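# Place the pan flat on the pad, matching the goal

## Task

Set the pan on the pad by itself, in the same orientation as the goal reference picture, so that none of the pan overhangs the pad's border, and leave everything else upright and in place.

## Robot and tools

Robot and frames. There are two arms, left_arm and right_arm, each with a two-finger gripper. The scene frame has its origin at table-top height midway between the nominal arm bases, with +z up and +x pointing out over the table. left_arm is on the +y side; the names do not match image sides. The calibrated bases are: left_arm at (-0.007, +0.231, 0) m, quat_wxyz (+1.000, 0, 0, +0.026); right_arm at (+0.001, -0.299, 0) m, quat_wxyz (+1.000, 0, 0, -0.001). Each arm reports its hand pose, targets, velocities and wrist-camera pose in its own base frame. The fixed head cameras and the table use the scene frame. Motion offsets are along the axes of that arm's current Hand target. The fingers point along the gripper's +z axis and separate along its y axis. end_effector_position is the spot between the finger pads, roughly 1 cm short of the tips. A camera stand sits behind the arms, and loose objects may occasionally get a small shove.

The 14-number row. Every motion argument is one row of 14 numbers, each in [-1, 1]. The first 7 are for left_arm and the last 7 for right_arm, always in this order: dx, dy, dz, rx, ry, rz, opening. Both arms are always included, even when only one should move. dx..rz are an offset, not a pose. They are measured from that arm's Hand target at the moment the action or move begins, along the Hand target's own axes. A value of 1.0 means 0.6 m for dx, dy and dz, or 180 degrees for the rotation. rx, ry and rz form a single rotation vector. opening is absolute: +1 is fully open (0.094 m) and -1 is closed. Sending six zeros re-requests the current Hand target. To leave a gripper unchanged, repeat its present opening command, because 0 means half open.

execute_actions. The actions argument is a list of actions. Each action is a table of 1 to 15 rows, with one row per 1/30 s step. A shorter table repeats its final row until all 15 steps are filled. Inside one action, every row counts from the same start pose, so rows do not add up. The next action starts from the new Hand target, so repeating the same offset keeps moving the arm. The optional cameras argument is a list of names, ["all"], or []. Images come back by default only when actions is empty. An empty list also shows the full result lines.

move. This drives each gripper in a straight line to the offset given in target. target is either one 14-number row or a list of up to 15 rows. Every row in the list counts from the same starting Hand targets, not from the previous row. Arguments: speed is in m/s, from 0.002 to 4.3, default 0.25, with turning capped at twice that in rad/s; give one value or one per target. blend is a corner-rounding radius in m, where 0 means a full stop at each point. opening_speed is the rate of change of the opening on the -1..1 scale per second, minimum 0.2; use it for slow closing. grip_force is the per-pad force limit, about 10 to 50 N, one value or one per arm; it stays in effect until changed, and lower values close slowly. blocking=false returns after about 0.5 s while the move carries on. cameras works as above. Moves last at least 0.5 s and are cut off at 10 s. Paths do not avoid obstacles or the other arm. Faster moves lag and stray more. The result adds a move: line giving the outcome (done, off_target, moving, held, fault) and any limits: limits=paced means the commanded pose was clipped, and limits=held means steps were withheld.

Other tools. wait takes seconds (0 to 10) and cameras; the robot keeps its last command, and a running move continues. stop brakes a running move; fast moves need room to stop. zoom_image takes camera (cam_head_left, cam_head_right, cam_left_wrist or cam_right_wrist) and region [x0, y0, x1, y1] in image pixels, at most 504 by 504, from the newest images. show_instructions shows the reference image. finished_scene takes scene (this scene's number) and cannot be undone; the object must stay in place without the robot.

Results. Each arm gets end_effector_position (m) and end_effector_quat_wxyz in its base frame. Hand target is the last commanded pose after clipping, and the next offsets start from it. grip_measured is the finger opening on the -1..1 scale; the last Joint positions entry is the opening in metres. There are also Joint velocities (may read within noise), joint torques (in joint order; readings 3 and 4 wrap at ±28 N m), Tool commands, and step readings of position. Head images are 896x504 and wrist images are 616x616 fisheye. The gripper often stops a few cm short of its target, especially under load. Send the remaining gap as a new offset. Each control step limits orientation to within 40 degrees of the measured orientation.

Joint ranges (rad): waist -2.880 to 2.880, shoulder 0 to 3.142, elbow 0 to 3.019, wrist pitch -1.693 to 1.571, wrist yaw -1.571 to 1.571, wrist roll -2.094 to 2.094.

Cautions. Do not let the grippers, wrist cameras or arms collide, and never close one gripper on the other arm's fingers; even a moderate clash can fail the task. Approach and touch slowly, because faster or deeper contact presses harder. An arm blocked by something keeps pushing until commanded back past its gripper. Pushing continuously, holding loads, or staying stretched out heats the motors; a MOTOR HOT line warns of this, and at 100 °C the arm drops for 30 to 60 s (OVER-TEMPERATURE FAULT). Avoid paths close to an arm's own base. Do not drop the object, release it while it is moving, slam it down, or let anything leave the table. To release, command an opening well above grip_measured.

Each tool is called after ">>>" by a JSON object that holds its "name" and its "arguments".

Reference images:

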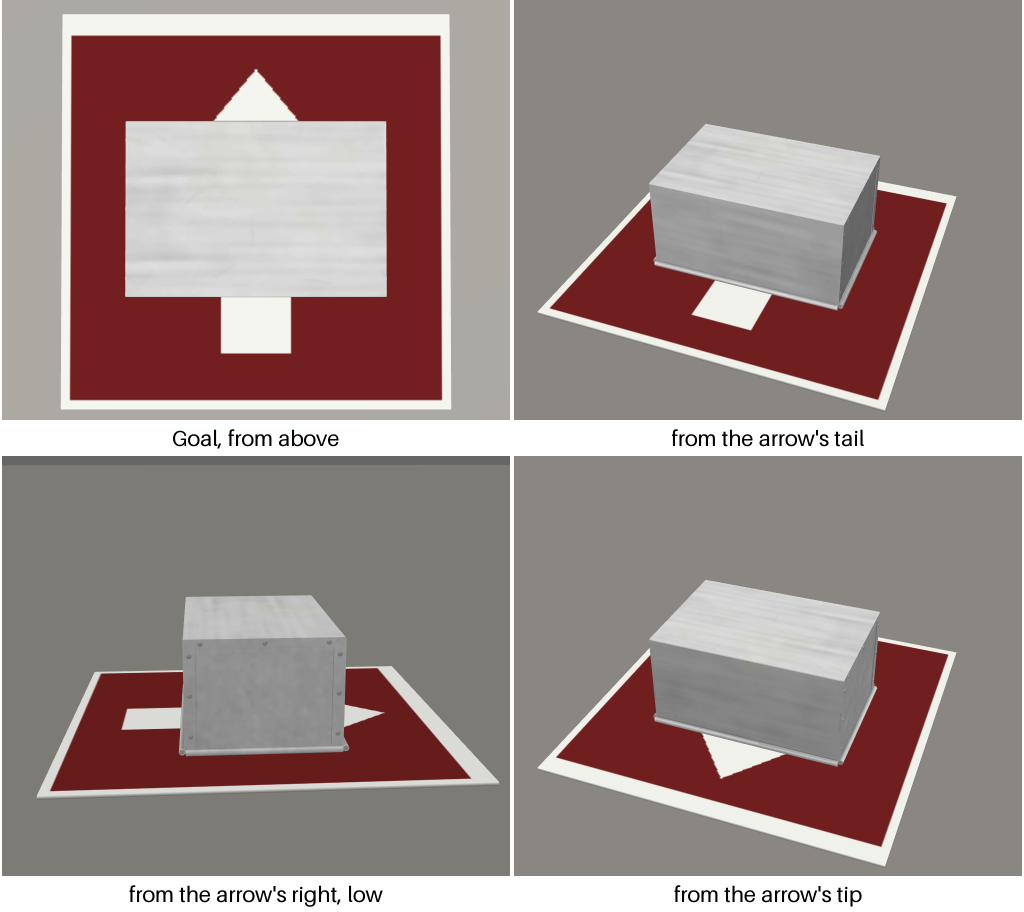

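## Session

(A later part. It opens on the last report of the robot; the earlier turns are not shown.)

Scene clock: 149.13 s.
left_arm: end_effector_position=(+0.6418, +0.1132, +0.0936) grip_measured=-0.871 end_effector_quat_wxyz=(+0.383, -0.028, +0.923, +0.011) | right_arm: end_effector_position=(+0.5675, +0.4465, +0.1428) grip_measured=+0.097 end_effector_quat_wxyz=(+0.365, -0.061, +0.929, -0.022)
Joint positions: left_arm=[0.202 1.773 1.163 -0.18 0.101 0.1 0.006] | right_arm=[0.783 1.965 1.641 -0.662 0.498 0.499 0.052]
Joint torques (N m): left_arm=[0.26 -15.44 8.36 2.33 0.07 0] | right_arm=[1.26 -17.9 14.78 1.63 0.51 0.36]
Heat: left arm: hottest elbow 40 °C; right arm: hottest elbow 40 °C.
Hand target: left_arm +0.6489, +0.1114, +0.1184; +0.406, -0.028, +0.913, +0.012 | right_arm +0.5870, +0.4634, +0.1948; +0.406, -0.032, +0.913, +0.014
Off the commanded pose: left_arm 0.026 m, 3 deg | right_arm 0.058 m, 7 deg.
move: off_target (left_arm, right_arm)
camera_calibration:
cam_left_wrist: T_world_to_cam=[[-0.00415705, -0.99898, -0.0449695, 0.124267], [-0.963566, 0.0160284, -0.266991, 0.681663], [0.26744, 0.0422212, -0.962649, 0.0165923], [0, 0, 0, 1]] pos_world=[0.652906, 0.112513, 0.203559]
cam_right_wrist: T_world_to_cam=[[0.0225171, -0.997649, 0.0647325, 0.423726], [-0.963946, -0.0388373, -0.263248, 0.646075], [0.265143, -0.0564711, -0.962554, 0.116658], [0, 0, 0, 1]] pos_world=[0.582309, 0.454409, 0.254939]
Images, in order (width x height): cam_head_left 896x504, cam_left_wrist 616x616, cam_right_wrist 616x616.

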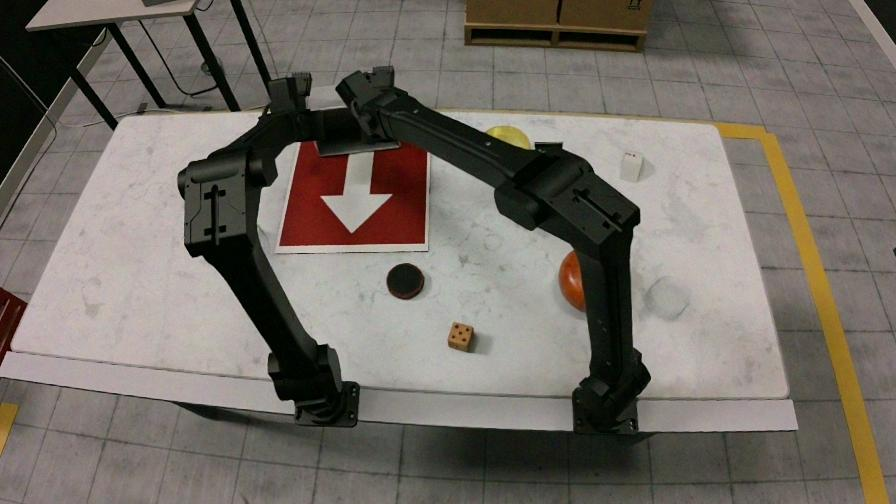

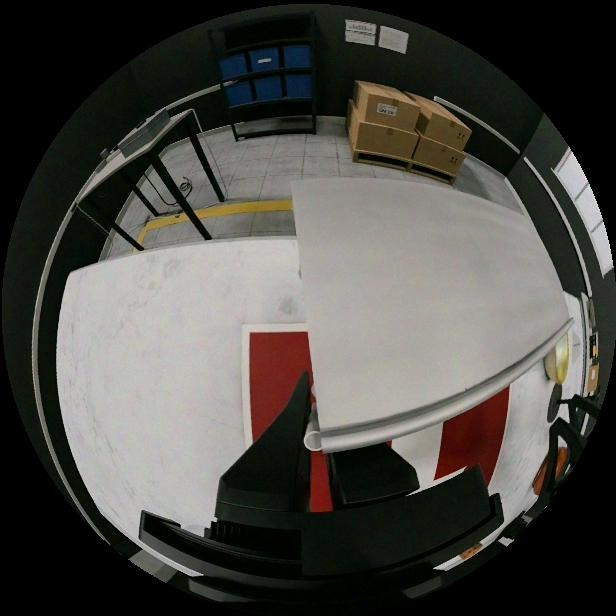

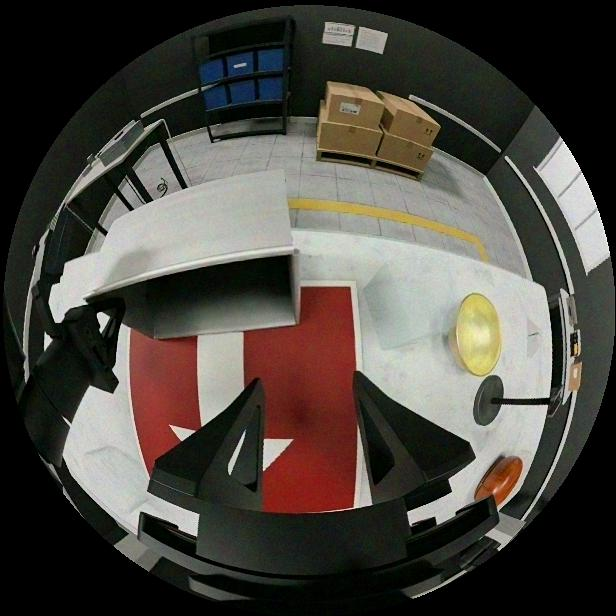

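>>> {"name": "move", "arguments": {"target": [[0.0316,0.0008,0.0064,0,-0.0278,0,-1,0,0,0,0,0,0,0.1],[0.0316,0.0008,0.0064,0,-0.0278,0,0.1,0,0,0,0,0,0,0.1]], "speed": 0.05, "opening_speed": 0.4, "cameras": ["cam_left_wrist","cam_right_wrist","cam_head_left"]}}

>>> {"name": "zoom_image", "arguments": {"camera": "cam_right_wrist", "region": [60, 130, 380, 400]}}

>>> {"name": "zoom_image", "arguments": {"camera": "cam_left_wrist", "region": [180, 280, 480, 520]}}

Scene clock: 154.30 s.
left_arm: end_effector_position=(+0.6320, +0.1123, +0.0841) grip_measured=+0.097 end_effector_quat_wxyz=(+0.426, -0.025, +0.904, +0.017) | right_arm: end_effector_position=(+0.5675, +0.4465, +0.1428) grip_measured=+0.097 end_effector_quat_wxyz=(+0.365, -0.061, +0.929, -0.022)
Joint positions: left_arm=[0.205 1.762 1.059 0.009 0.106 0.1 0.052] | right_arm=[0.783 1.965 1.641 -0.662 0.498 0.499 0.052]
Joint torques (N m): left_arm=[0.56 -14.15 7.92 2.67 0.26 -0.07] | right_arm=[0.97 -17.73 14.91 1.59 0.53 0.4]
Heat: left arm: hottest elbow 40 °C; right arm: hottest elbow 40 °C.
Hand target: left_arm +0.6390, +0.1113, +0.1018; +0.446, -0.027, +0.895, +0.013 | right_arm +0.5870, +0.4634, +0.1948; +0.406, -0.032, +0.913, +0.014
Off the commanded pose: left_arm 0.019 m, 3 deg | right_arm 0.058 m, 7 deg.
move: off_target (left_arm, right_arm); target 2's new opening was sent with left_arm's hand 0.011 m and 2 deg from that target
camera_calibration:
cam_left_wrist: T_world_to_cam=[[0.000500941, -0.998115, -0.0613708, 0.121325], [-0.934357, 0.0214015, -0.355694, 0.658099], [0.356337, 0.0575204, -0.932585, -0.0502181], [0, 0, 0, 1]] pos_world=[0.632734, 0.109901, 0.194695]
cam_right_wrist: T_world_to_cam=[[0.0225171, -0.997649, 0.0647325, 0.423726], [-0.963946, -0.0388373, -0.263248, 0.646075], [0.265143, -0.0564711, -0.962554, 0.116658], [0, 0, 0, 1]] pos_world=[0.582309, 0.454409, 0.254939]
Images, in order (width x height): cam_head_left 896x504, cam_left_wrist 616x616, cam_right_wrist 616x616.

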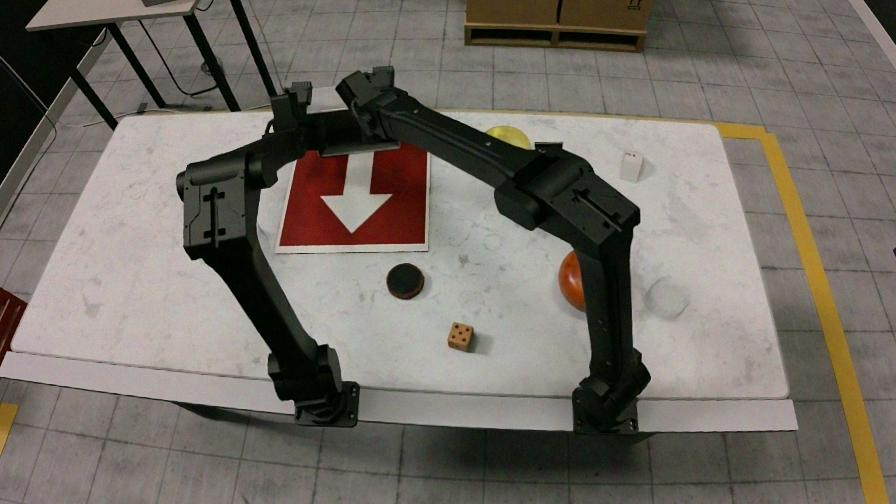

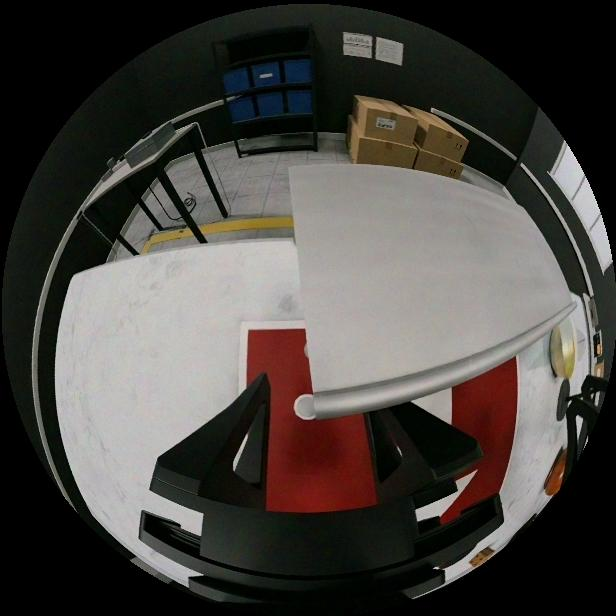

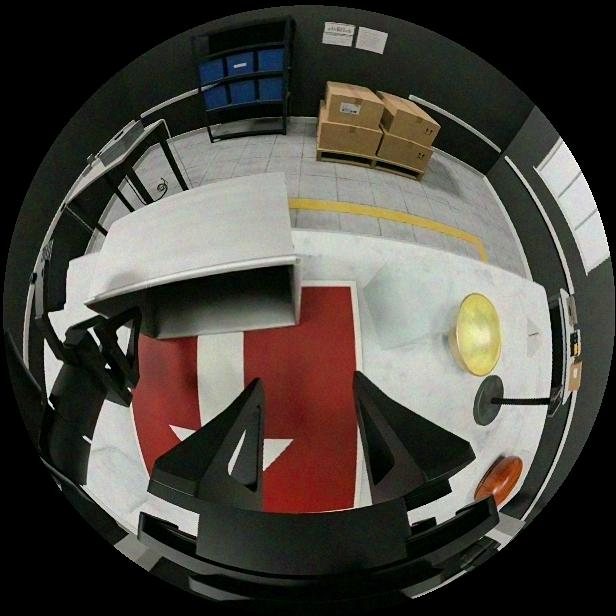

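Scaled by 1.575 from the camera's 616x616 image, which has a finer 880x880 frame.

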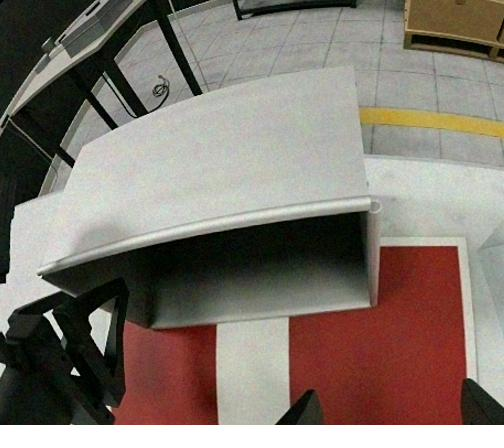

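Scaled by 1.680 from the camera's 616x616 image, which has a finer 880x880 frame.

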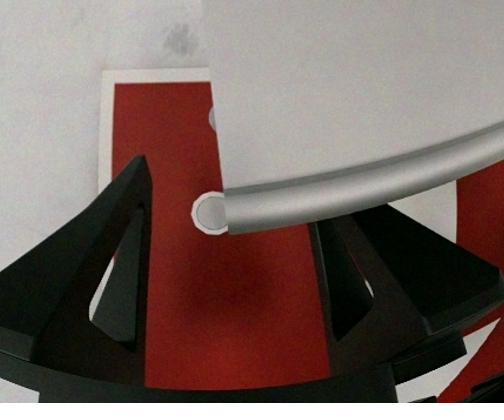

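>>> {"name": "move", "arguments": {"target": [0,0,0,0,0,0,0.1,-0.0112,0.0052,0.0988,-0.0317,-0.0095,0.0201,0.1], "speed": 0.08, "cameras": ["cam_left_wrist","cam_right_wrist"]}}

>>> {"name": "zoom_image", "arguments": {"camera": "cam_right_wrist", "region": [180, 230, 480, 480]}}

Scene clock: 158.10 s.
left_arm: end_effector_position=(+0.6320, +0.1123, +0.0841) grip_measured=+0.097 end_effector_quat_wxyz=(+0.426, -0.025, +0.904, +0.017) | right_arm: end_effector_position=(+0.6137, +0.4502, +0.1175) grip_measured=+0.097 end_effector_quat_wxyz=(+0.380, -0.035, +0.923, +0.042)
Joint positions: left_arm=[0.205 1.762 1.059 0.009 0.106 0.1 0.052] | right_arm=[0.721 2.036 1.657 -0.495 0.394 0.5 0.052]
Joint torques (N m): left_arm=[0.73 -14.15 7.9 2.69 0.26 -0.06] | right_arm=[0.73 -17.49 14.76 1.92 0.07 0.16]
Heat: left arm: hottest elbow 40 °C; right arm: hottest elbow 40 °C.
Hand target: left_arm +0.6390, +0.1113, +0.1018; +0.446, -0.027, +0.895, +0.013 | right_arm +0.6352, +0.4699, +0.1601; +0.417, -0.023, +0.906, +0.072
Off the commanded pose: left_arm 0.019 m, 3 deg | right_arm 0.052 m, 6 deg.
move: off_target (left_arm, right_arm)
camera_calibration:
cam_left_wrist: T_world_to_cam=[[0.000500941, -0.998115, -0.0613708, 0.121325], [-0.934357, 0.0214015, -0.355694, 0.658099], [0.356337, 0.0575204, -0.932585, -0.0502181], [0, 0, 0, 1]] pos_world=[0.632734, 0.109901, 0.194695]
cam_right_wrist: T_world_to_cam=[[0.0227089, -0.996986, -0.0741813, 0.443912], [-0.95685, -0.000173736, -0.290583, 0.665547], [0.289694, 0.0775792, -0.95397, 0.00378498], [0, 0, 0, 1]] pos_world=[0.625652, 0.442396, 0.229937]
Images, in order (width x height): cam_left_wrist 616x616, cam_right_wrist 616x616.

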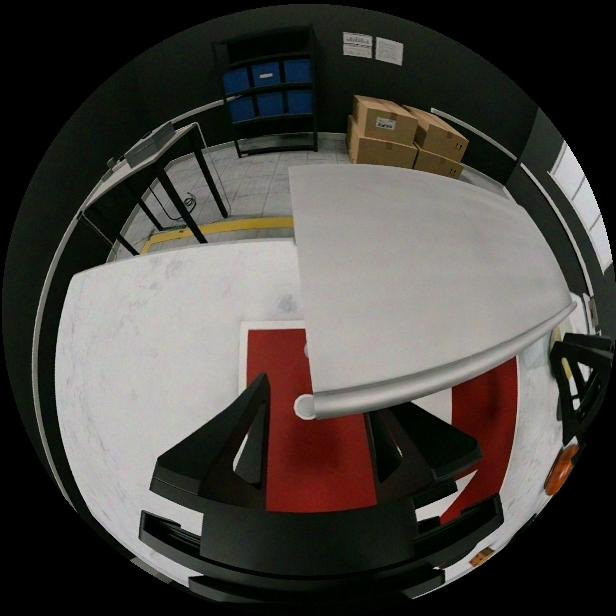

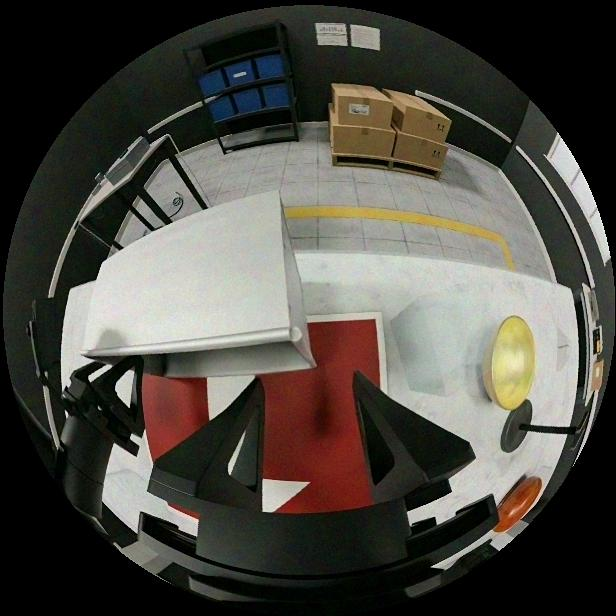

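Scaled by 1.680 from the camera's 616x616 image, which has a finer 880x880 frame.

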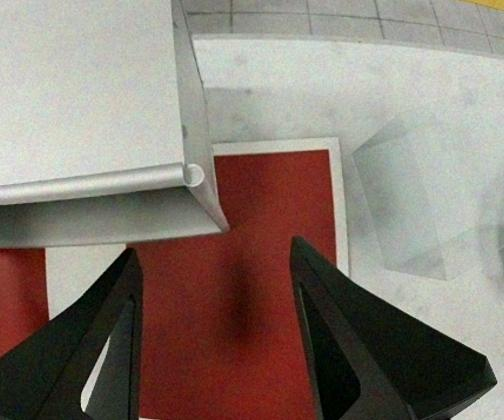

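>>> {"name": "move", "arguments": {"target": [0,0,0,0,0,0,0.1,0.0112,0.0045,0.0967,-0.007,0,-0.0191,0.1], "speed": 0.06, "cameras": ["cam_left_wrist","cam_right_wrist"]}}

>>> {"name": "zoom_image", "arguments": {"camera": "cam_right_wrist", "region": [180, 280, 480, 520]}}

Scene clock: 161.17 s.
left_arm: end_effector_position=(+0.6320, +0.1123, +0.0841) grip_measured=+0.097 end_effector_quat_wxyz=(+0.426, -0.025, +0.904, +0.017) | right_arm: end_effector_position=(+0.6491, +0.4656, +0.0789) grip_measured=+0.097 end_effector_quat_wxyz=(+0.381, -0.056, +0.922, +0.049)
Joint positions: left_arm=[0.205 1.762 1.059 0.009 0.106 0.1 0.052] | right_arm=[0.698 2.16 1.756 -0.446 0.354 0.442 0.052]
Joint torques (N m): left_arm=[0.62 -14.15 7.92 2.67 0.26 -0.06] | right_arm=[0.26 -18.26 14.91 2.1 0.02 -0.1]
Heat: left arm: hottest elbow 40 °C; right arm: hottest elbow 41 °C.
Hand target: left_arm +0.6390, +0.1113, +0.1018; +0.446, -0.027, +0.895, +0.013 | right_arm +0.6742, +0.4814, +0.1181; +0.419, -0.055, +0.904, +0.070
Off the commanded pose: left_arm 0.019 m, 3 deg | right_arm 0.049 m, 5 deg.
move: off_target (left_arm, right_arm)
camera_calibration:
cam_left_wrist: T_world_to_cam=[[0.000500941, -0.998115, -0.0613708, 0.121325], [-0.934357, 0.0214015, -0.355694, 0.658099], [0.356337, 0.0575204, -0.932585, -0.0502181], [0, 0, 0, 1]] pos_world=[0.632734, 0.109901, 0.194695]
cam_right_wrist: T_world_to_cam=[[0.0670497, -0.995206, -0.0712051, 0.425732], [-0.954545, -0.0432093, -0.29492, 0.707086], [0.290429, 0.0877427, -0.952865, -0.0497544], [0, 0, 0, 1]] pos_world=[0.66085, 0.458609, 0.191439]
Images, in order (width x height): cam_left_wrist 616x616, cam_right_wrist 616x616.

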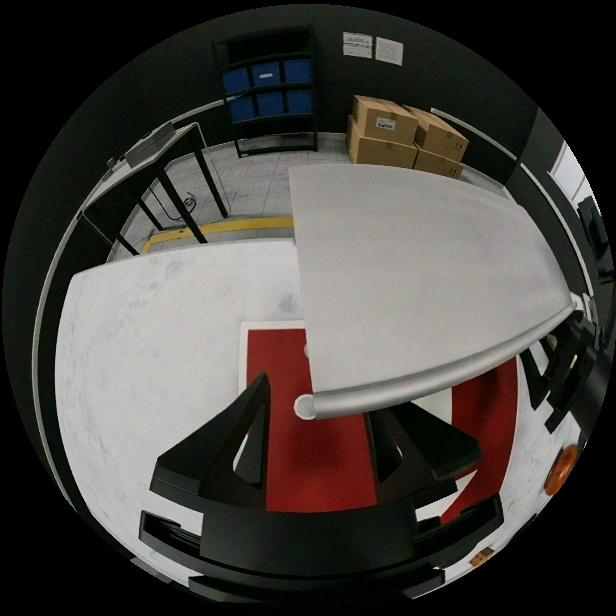

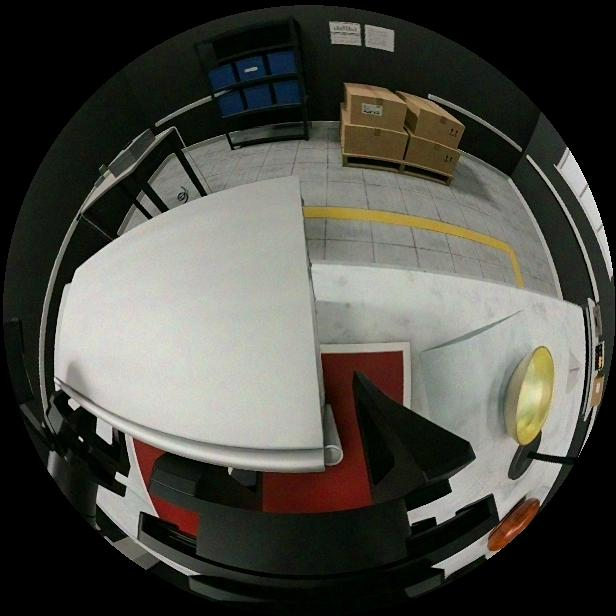

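Scaled by 1.680 from the camera's 616x616 image, which has a finer 880x880 frame.

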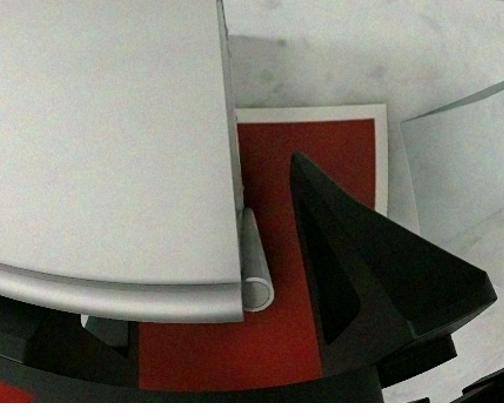

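>>> {"name": "move", "arguments": {"target": [-0.0287,-0.0038,0.016,0,0,0,0.1,0,-0.0135,0,0,0,0,0.1], "speed": 0.05, "cameras": ["cam_left_wrist","cam_right_wrist"]}}

>>> {"name": "zoom_image", "arguments": {"camera": "cam_right_wrist", "region": [180, 280, 480, 520]}}

>>> {"name": "zoom_image", "arguments": {"camera": "cam_left_wrist", "region": [180, 280, 480, 520]}}

Scene clock: 163.17 s.
left_arm: end_effector_position=(+0.6342, +0.1128, +0.0868) grip_measured=+0.097 end_effector_quat_wxyz=(+0.426, -0.025, +0.904, +0.017) | right_arm: end_effector_position=(+0.6501, +0.4677, +0.0803) grip_measured=+0.097 end_effector_quat_wxyz=(+0.384, -0.059, +0.920, +0.053)
Joint positions: left_arm=[0.205 1.762 1.068 0 0.106 0.1 0.052] | right_arm=[0.698 2.16 1.756 -0.435 0.348 0.436 0.052]
Joint torques (N m): left_arm=[-0.09 -12.57 11.63 1.58 0.01 -0.13] | right_arm=[0.21 -19.08 13.65 2.18 0.03 -0.04]
Heat: left arm: hottest elbow 40 °C; right arm: hottest elbow 42 °C.
Hand target: left_arm +0.6572, +0.1101, +0.1097; +0.446, -0.027, +0.895, +0.013 | right_arm +0.6755, +0.4734, +0.1175; +0.419, -0.055, +0.904, +0.070
Off the commanded pose: left_arm 0.033 m, 3 deg | right_arm 0.045 m, 5 deg.
move: off_target (left_arm, right_arm)
camera_calibration:
cam_left_wrist: T_world_to_cam=[[0.000500941, -0.998115, -0.0613708, 0.121989], [-0.934357, 0.0214015, -0.355694, 0.661104], [0.356337, 0.0575204, -0.932585, -0.0485128], [0, 0, 0, 1]] pos_world=[0.634934, 0.110401, 0.197395]
cam_right_wrist: T_world_to_cam=[[0.0758403, -0.99415, -0.0769063, 0.422194], [-0.952313, -0.0493557, -0.301104, 0.710513], [0.295547, 0.0960747, -0.950485, -0.056255], [0, 0, 0, 1]] pos_world=[0.661238, 0.460196, 0.192938]
Images, in order (width x height): cam_left_wrist 616x616, cam_right_wrist 616x616.

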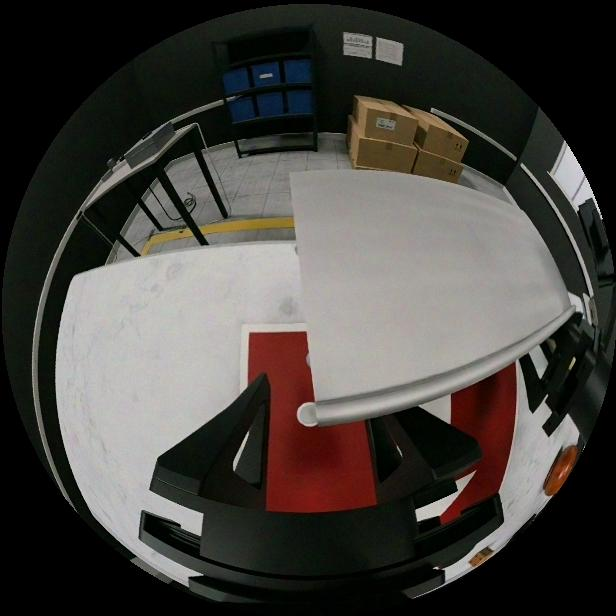

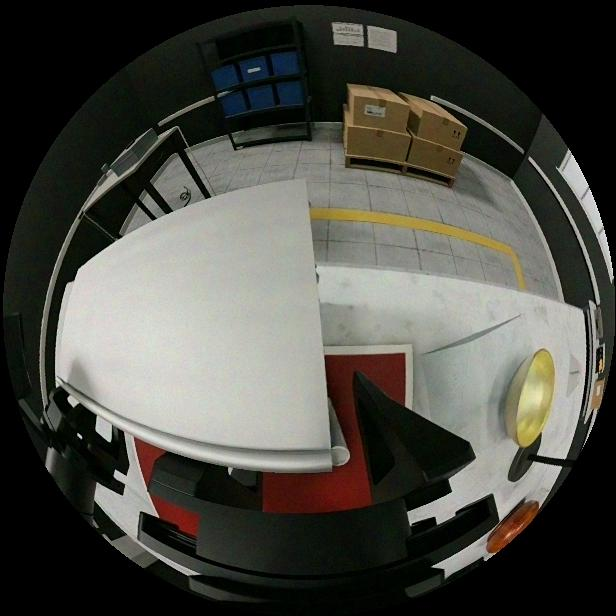

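Scaled by 1.680 from the camera's 616x616 image, which has a finer 880x880 frame.

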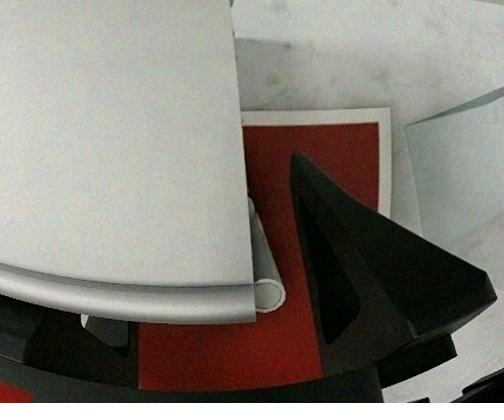

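Scaled by 1.680 from the camera's 616x616 image, which has a finer 880x880 frame.

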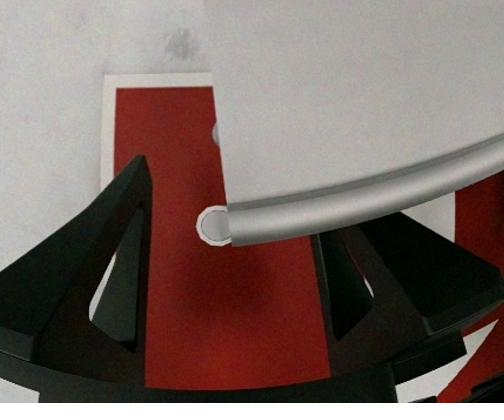

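>>> {"name": "move", "arguments": {"target": [-0.016,-0.0014,0.013,0,0,0,0.1,0,-0.0432,-0.005,0,0,0,0.1], "speed": 0.05, "cameras": ["cam_left_wrist","cam_right_wrist"]}}

>>> {"name": "zoom_image", "arguments": {"camera": "cam_right_wrist", "region": [180, 280, 480, 520]}}

>>> {"name": "zoom_image", "arguments": {"camera": "cam_left_wrist", "region": [180, 280, 480, 520]}}

Scene clock: 164.77 s.
left_arm: end_effector_position=(+0.6464, +0.1156, +0.0941) grip_measured=+0.097 end_effector_quat_wxyz=(+0.429, -0.025, +0.903, +0.018) | right_arm: end_effector_position=(+0.6658, +0.4400, +0.0704) grip_measured=+0.097 end_effector_quat_wxyz=(+0.382, -0.059, +0.921, +0.049)
Joint positions: left_arm=[0.205 1.776 1.108 -0.019 0.104 0.1 0.052] | right_arm=[0.654 2.16 1.728 -0.403 0.323 0.401 0.052]
Joint torques (N m): left_arm=[-0.38 -12.45 11.75 1.61 -0.08 -0.16] | right_arm=[0.38 -21.25 10.47 2.36 -0.02 0]
Heat: left arm: hottest elbow 41 °C; right arm: hottest elbow 42 °C.
Hand target: left_arm +0.6692, +0.1100, +0.1127; +0.446, -0.027, +0.895, +0.013 | right_arm +0.6773, +0.4474, +0.1173; +0.419, -0.055, +0.904, +0.070
Off the commanded pose: left_arm 0.030 m, 2 deg | right_arm 0.049 m, 5 deg.
move: off_target (left_arm, right_arm)
camera_calibration:
cam_left_wrist: T_world_to_cam=[[0.00211835, -0.99796, -0.0638021, 0.124353], [-0.931748, 0.0211968, -0.362485, 0.673985], [0.363098, 0.0602154, -0.929803, -0.0512428], [0, 0, 0, 1]] pos_world=[0.646328, 0.112899, 0.204598]
cam_right_wrist: T_world_to_cam=[[0.0722682, -0.994955, -0.0695867, 0.394821], [-0.953354, -0.0484083, -0.297947, 0.72116], [0.293075, 0.0878729, -0.952043, -0.0622899], [0, 0, 0, 1]] pos_world=[0.677244, 0.433213, 0.183039]
Images, in order (width x height): cam_left_wrist 616x616, cam_right_wrist 616x616.

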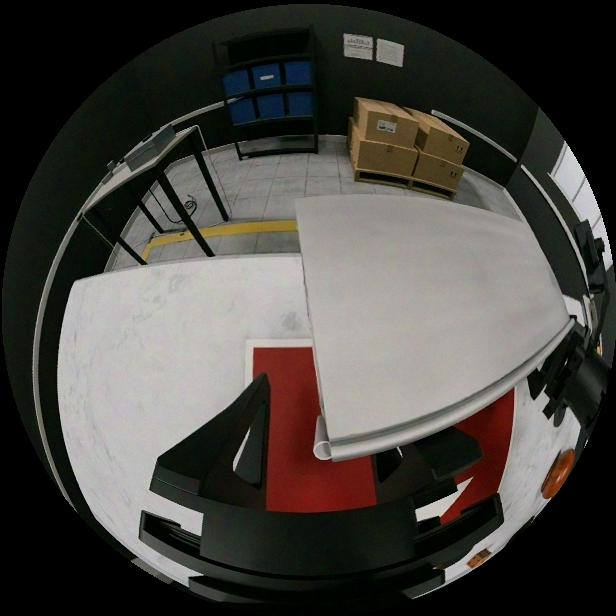

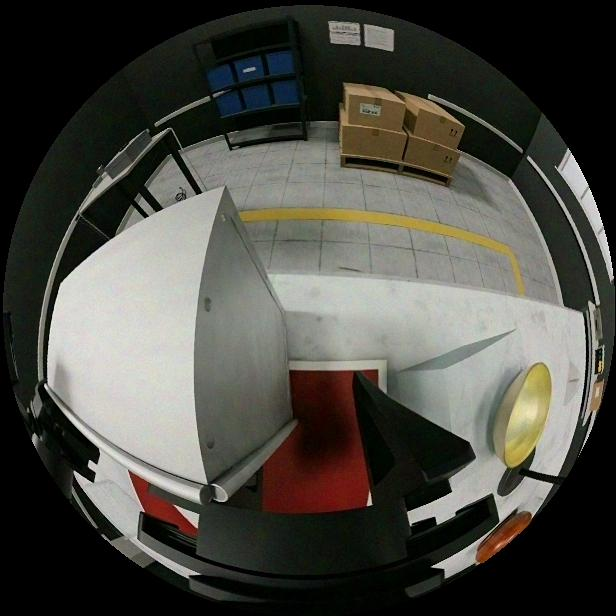

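Scaled by 1.680 from the camera's 616x616 image, which has a finer 880x880 frame.

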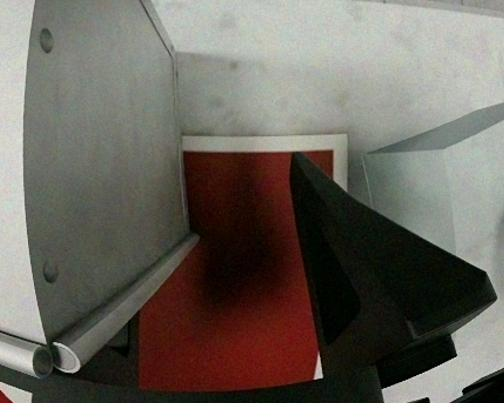

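Scaled by 1.680 from the camera's 616x616 image, which has a finer 880x880 frame.

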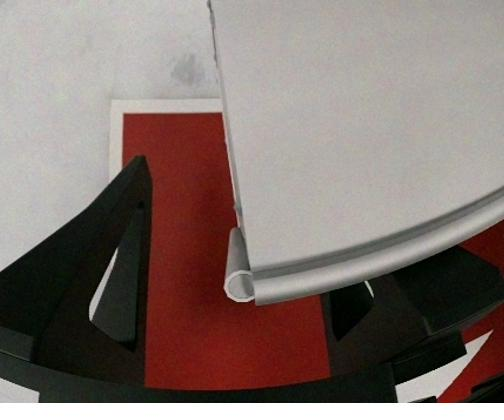

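>>> {"name": "move", "arguments": {"target": [0,0,0,0,0,0,0.1,0.0075,0.0468,-0.018,0,0,0,0.1], "speed": 0.05, "cameras": ["cam_left_wrist","cam_right_wrist"]}}

>>> {"name": "zoom_image", "arguments": {"camera": "cam_right_wrist", "region": [180, 280, 480, 520]}}

Scene clock: 166.93 s.
left_arm: end_effector_position=(+0.6464, +0.1156, +0.0941) grip_measured=+0.097 end_effector_quat_wxyz=(+0.429, -0.025, +0.903, +0.018) | right_arm: end_effector_position=(+0.6480, +0.4647, +0.0714) grip_measured=+0.097 end_effector_quat_wxyz=(+0.386, -0.074, +0.918, +0.048)
Joint positions: left_arm=[0.205 1.776 1.108 -0.019 0.104 0.1 0.052] | right_arm=[0.697 2.16 1.728 -0.403 0.346 0.401 0.052]
Joint torques (N m): left_arm=[-0.38 -12.51 11.78 1.55 -0.08 -0.16] | right_arm=[1.03 -21.42 12.49 0.99 0.38 0.29]
Heat: left arm: hottest elbow 41 °C; right arm: hottest elbow 42 °C.
Hand target: left_arm +0.6692, +0.1100, +0.1127; +0.446, -0.027, +0.895, +0.013 | right_arm +0.6619, +0.4730, +0.1230; +0.419, -0.055, +0.904, +0.070
Off the commanded pose: left_arm 0.030 m, 2 deg | right_arm 0.054 m, 5 deg.
move: off_target (left_arm, right_arm)
camera_calibration:
cam_left_wrist: T_world_to_cam=[[0.00211835, -0.99796, -0.0638021, 0.124353], [-0.931748, 0.0211968, -0.362485, 0.673985], [0.363098, 0.0602154, -0.929803, -0.0512428], [0, 0, 0, 1]] pos_world=[0.646328, 0.112899, 0.204598]
cam_right_wrist: T_world_to_cam=[[0.100325, -0.993411, -0.0553962, 0.400862], [-0.948386, -0.0786465, -0.307213, 0.717169], [0.300832, 0.083358, -0.950027, -0.0614577], [0, 0, 0, 1]] pos_world=[0.658424, 0.459746, 0.184143]
Images, in order (width x height): cam_left_wrist 616x616, cam_right_wrist 616x616.

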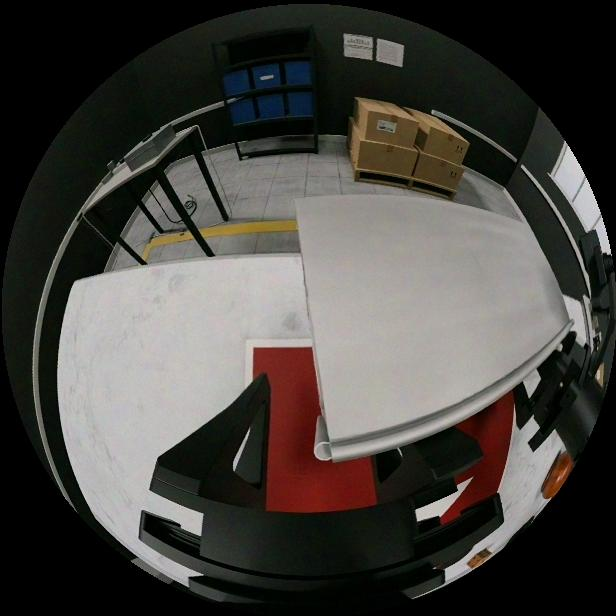

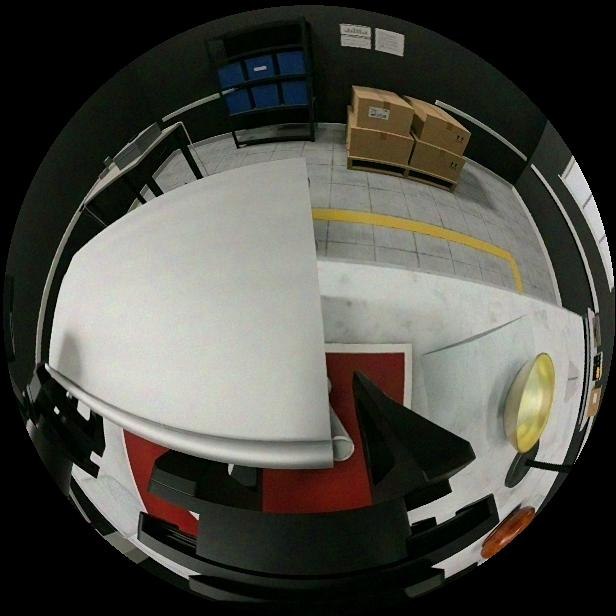

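Scaled by 1.680 from the camera's 616x616 image, which has a finer 880x880 frame.

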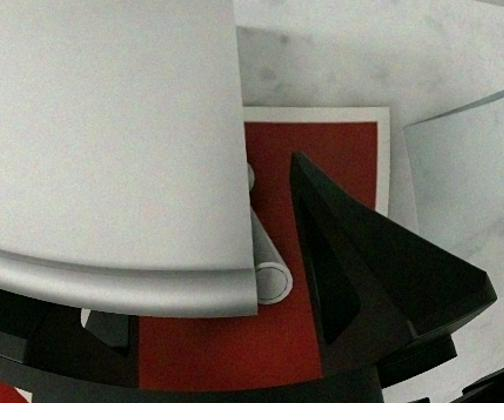

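>>> {"name": "move", "arguments": {"target": [[0,0,0,0,0,0,-1,0,0,0,0,0,0,0.1],[0,0,0,0,0,0,-1,0,0,0,0,0,0,-1]], "speed": 0.05, "opening_speed": 0.4, "cameras": ["all"]}}

>>> {"name": "zoom_image", "arguments": {"camera": "cam_right_wrist", "region": [180, 280, 480, 520]}}

>>> {"name": "zoom_image", "arguments": {"camera": "cam_left_wrist", "region": [180, 280, 480, 520]}}

>>> {"name": "zoom_image", "arguments": {"camera": "cam_head_left", "region": [260, 60, 440, 200]}}

Scene clock: 173.80 s.
left_arm: end_effector_position=(+0.6482, +0.1146, +0.0945) grip_measured=-0.885 end_effector_quat_wxyz=(+0.430, -0.024, +0.902, +0.015) | right_arm: end_effector_position=(+0.6527, +0.4578, +0.0716) grip_measured=-0.866 end_effector_quat_wxyz=(+0.388, -0.076, +0.918, +0.040)
Joint positions: left_arm=[0.205 1.779 1.112 -0.019 0.112 0.099 0.005] | right_arm=[0.688 2.16 1.728 -0.403 0.352 0.385 0.006]
Joint torques (N m): left_arm=[-0.44 -12.63 11.47 1.58 -0.07 -0.14] | right_arm=[0.73 -20.84 12.56 1.16 0.09 0.45]
Heat: left arm: hottest elbow 41 °C; right arm: hottest elbow 43 °C.
Hand target: left_arm +0.6692, +0.1100, +0.1127; +0.446, -0.027, +0.895, +0.013 | right_arm +0.6619, +0.4730, +0.1230; +0.419, -0.055, +0.904, +0.070
Off the commanded pose: left_arm 0.028 m, 2 deg | right_arm 0.054 m, 6 deg.
move: off_target (left_arm, right_arm); target 2's new opening was sent with right_arm's hand 0.054 m and 5 deg from that target
camera_calibration:
cam_left_wrist: T_world_to_cam=[[-0.0026951, -0.998299, -0.0582429, 0.125996], [-0.930705, 0.0238072, -0.364995, 0.67508], [0.365761, 0.0532233, -0.929186, -0.0524558], [0, 0, 0, 1]] pos_world=[0.647826, 0.112502, 0.204998]
cam_right_wrist: T_world_to_cam=[[0.0979165, -0.994362, -0.0406915, 0.394555], [-0.947037, -0.0805352, -0.310861, 0.721394], [0.305831, 0.0689748, -0.949584, -0.058723], [0, 0, 0, 1]] pos_world=[0.662513, 0.454478, 0.184546]

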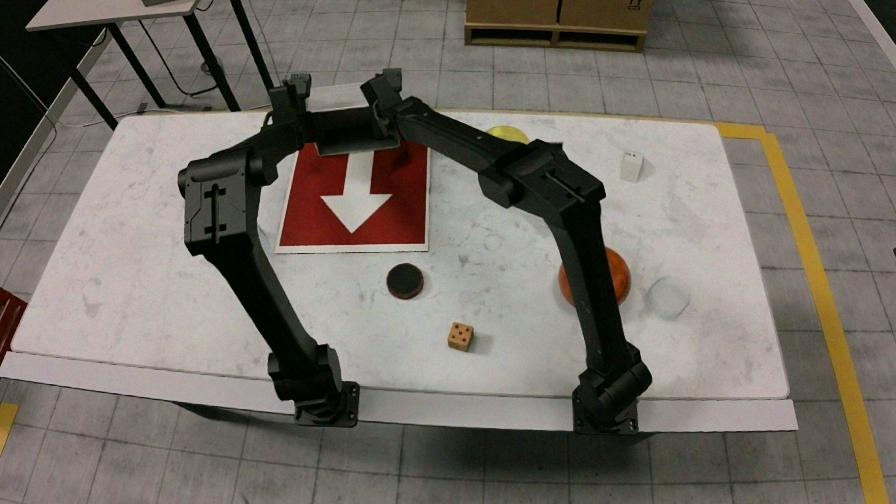

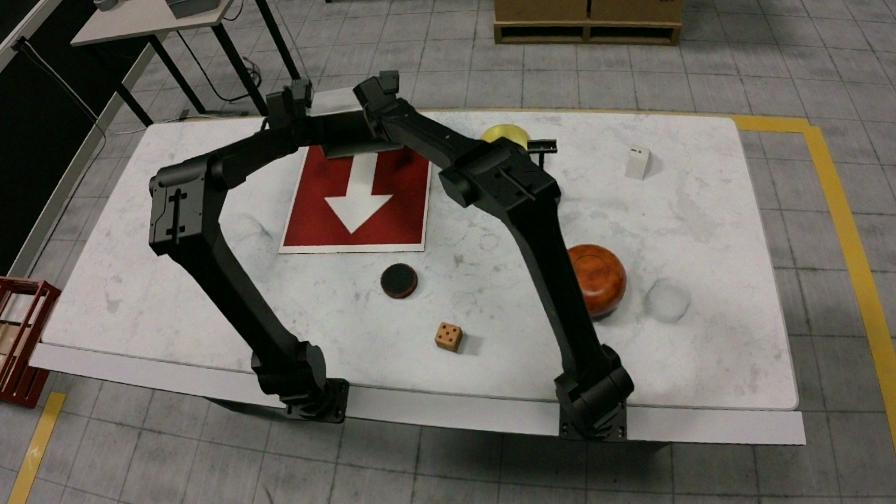

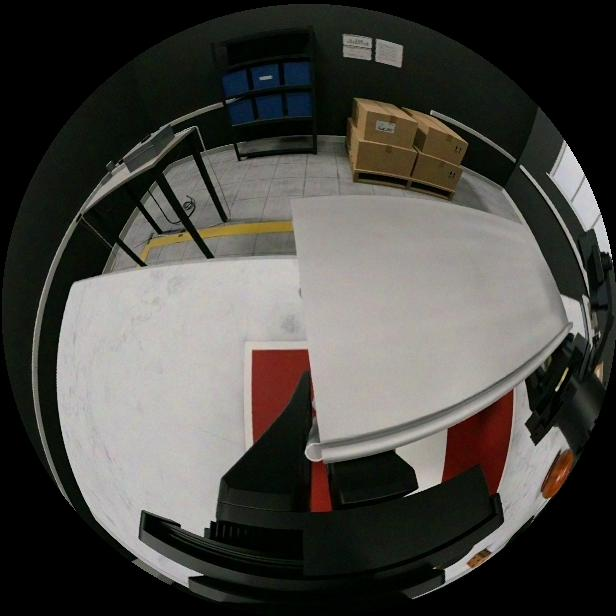

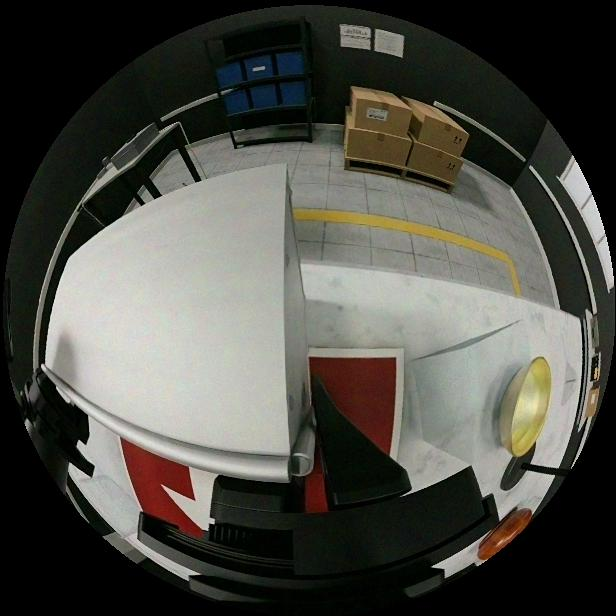

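Scaled by 1.680 from the camera's 616x616 image, which has a finer 880x880 frame.

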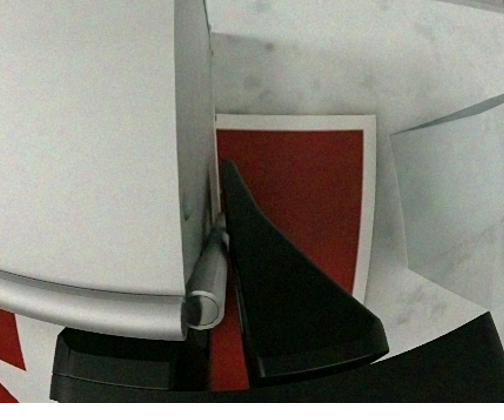

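Scaled by 1.680 from the camera's 616x616 image, which has a finer 880x880 frame.

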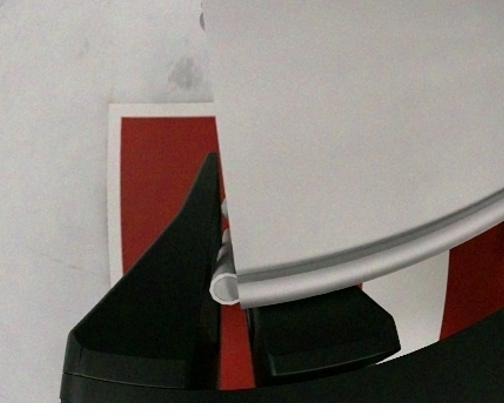

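Scaled by 2.800 from the camera's 896x504 image, which has a finer 1280x720 frame.

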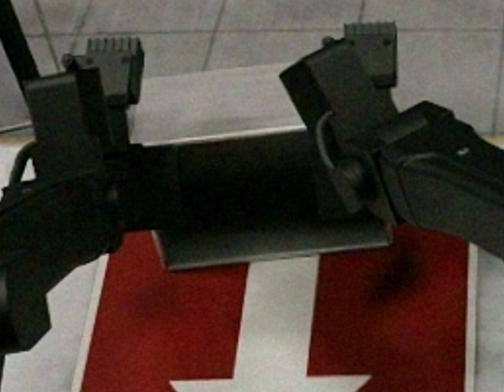

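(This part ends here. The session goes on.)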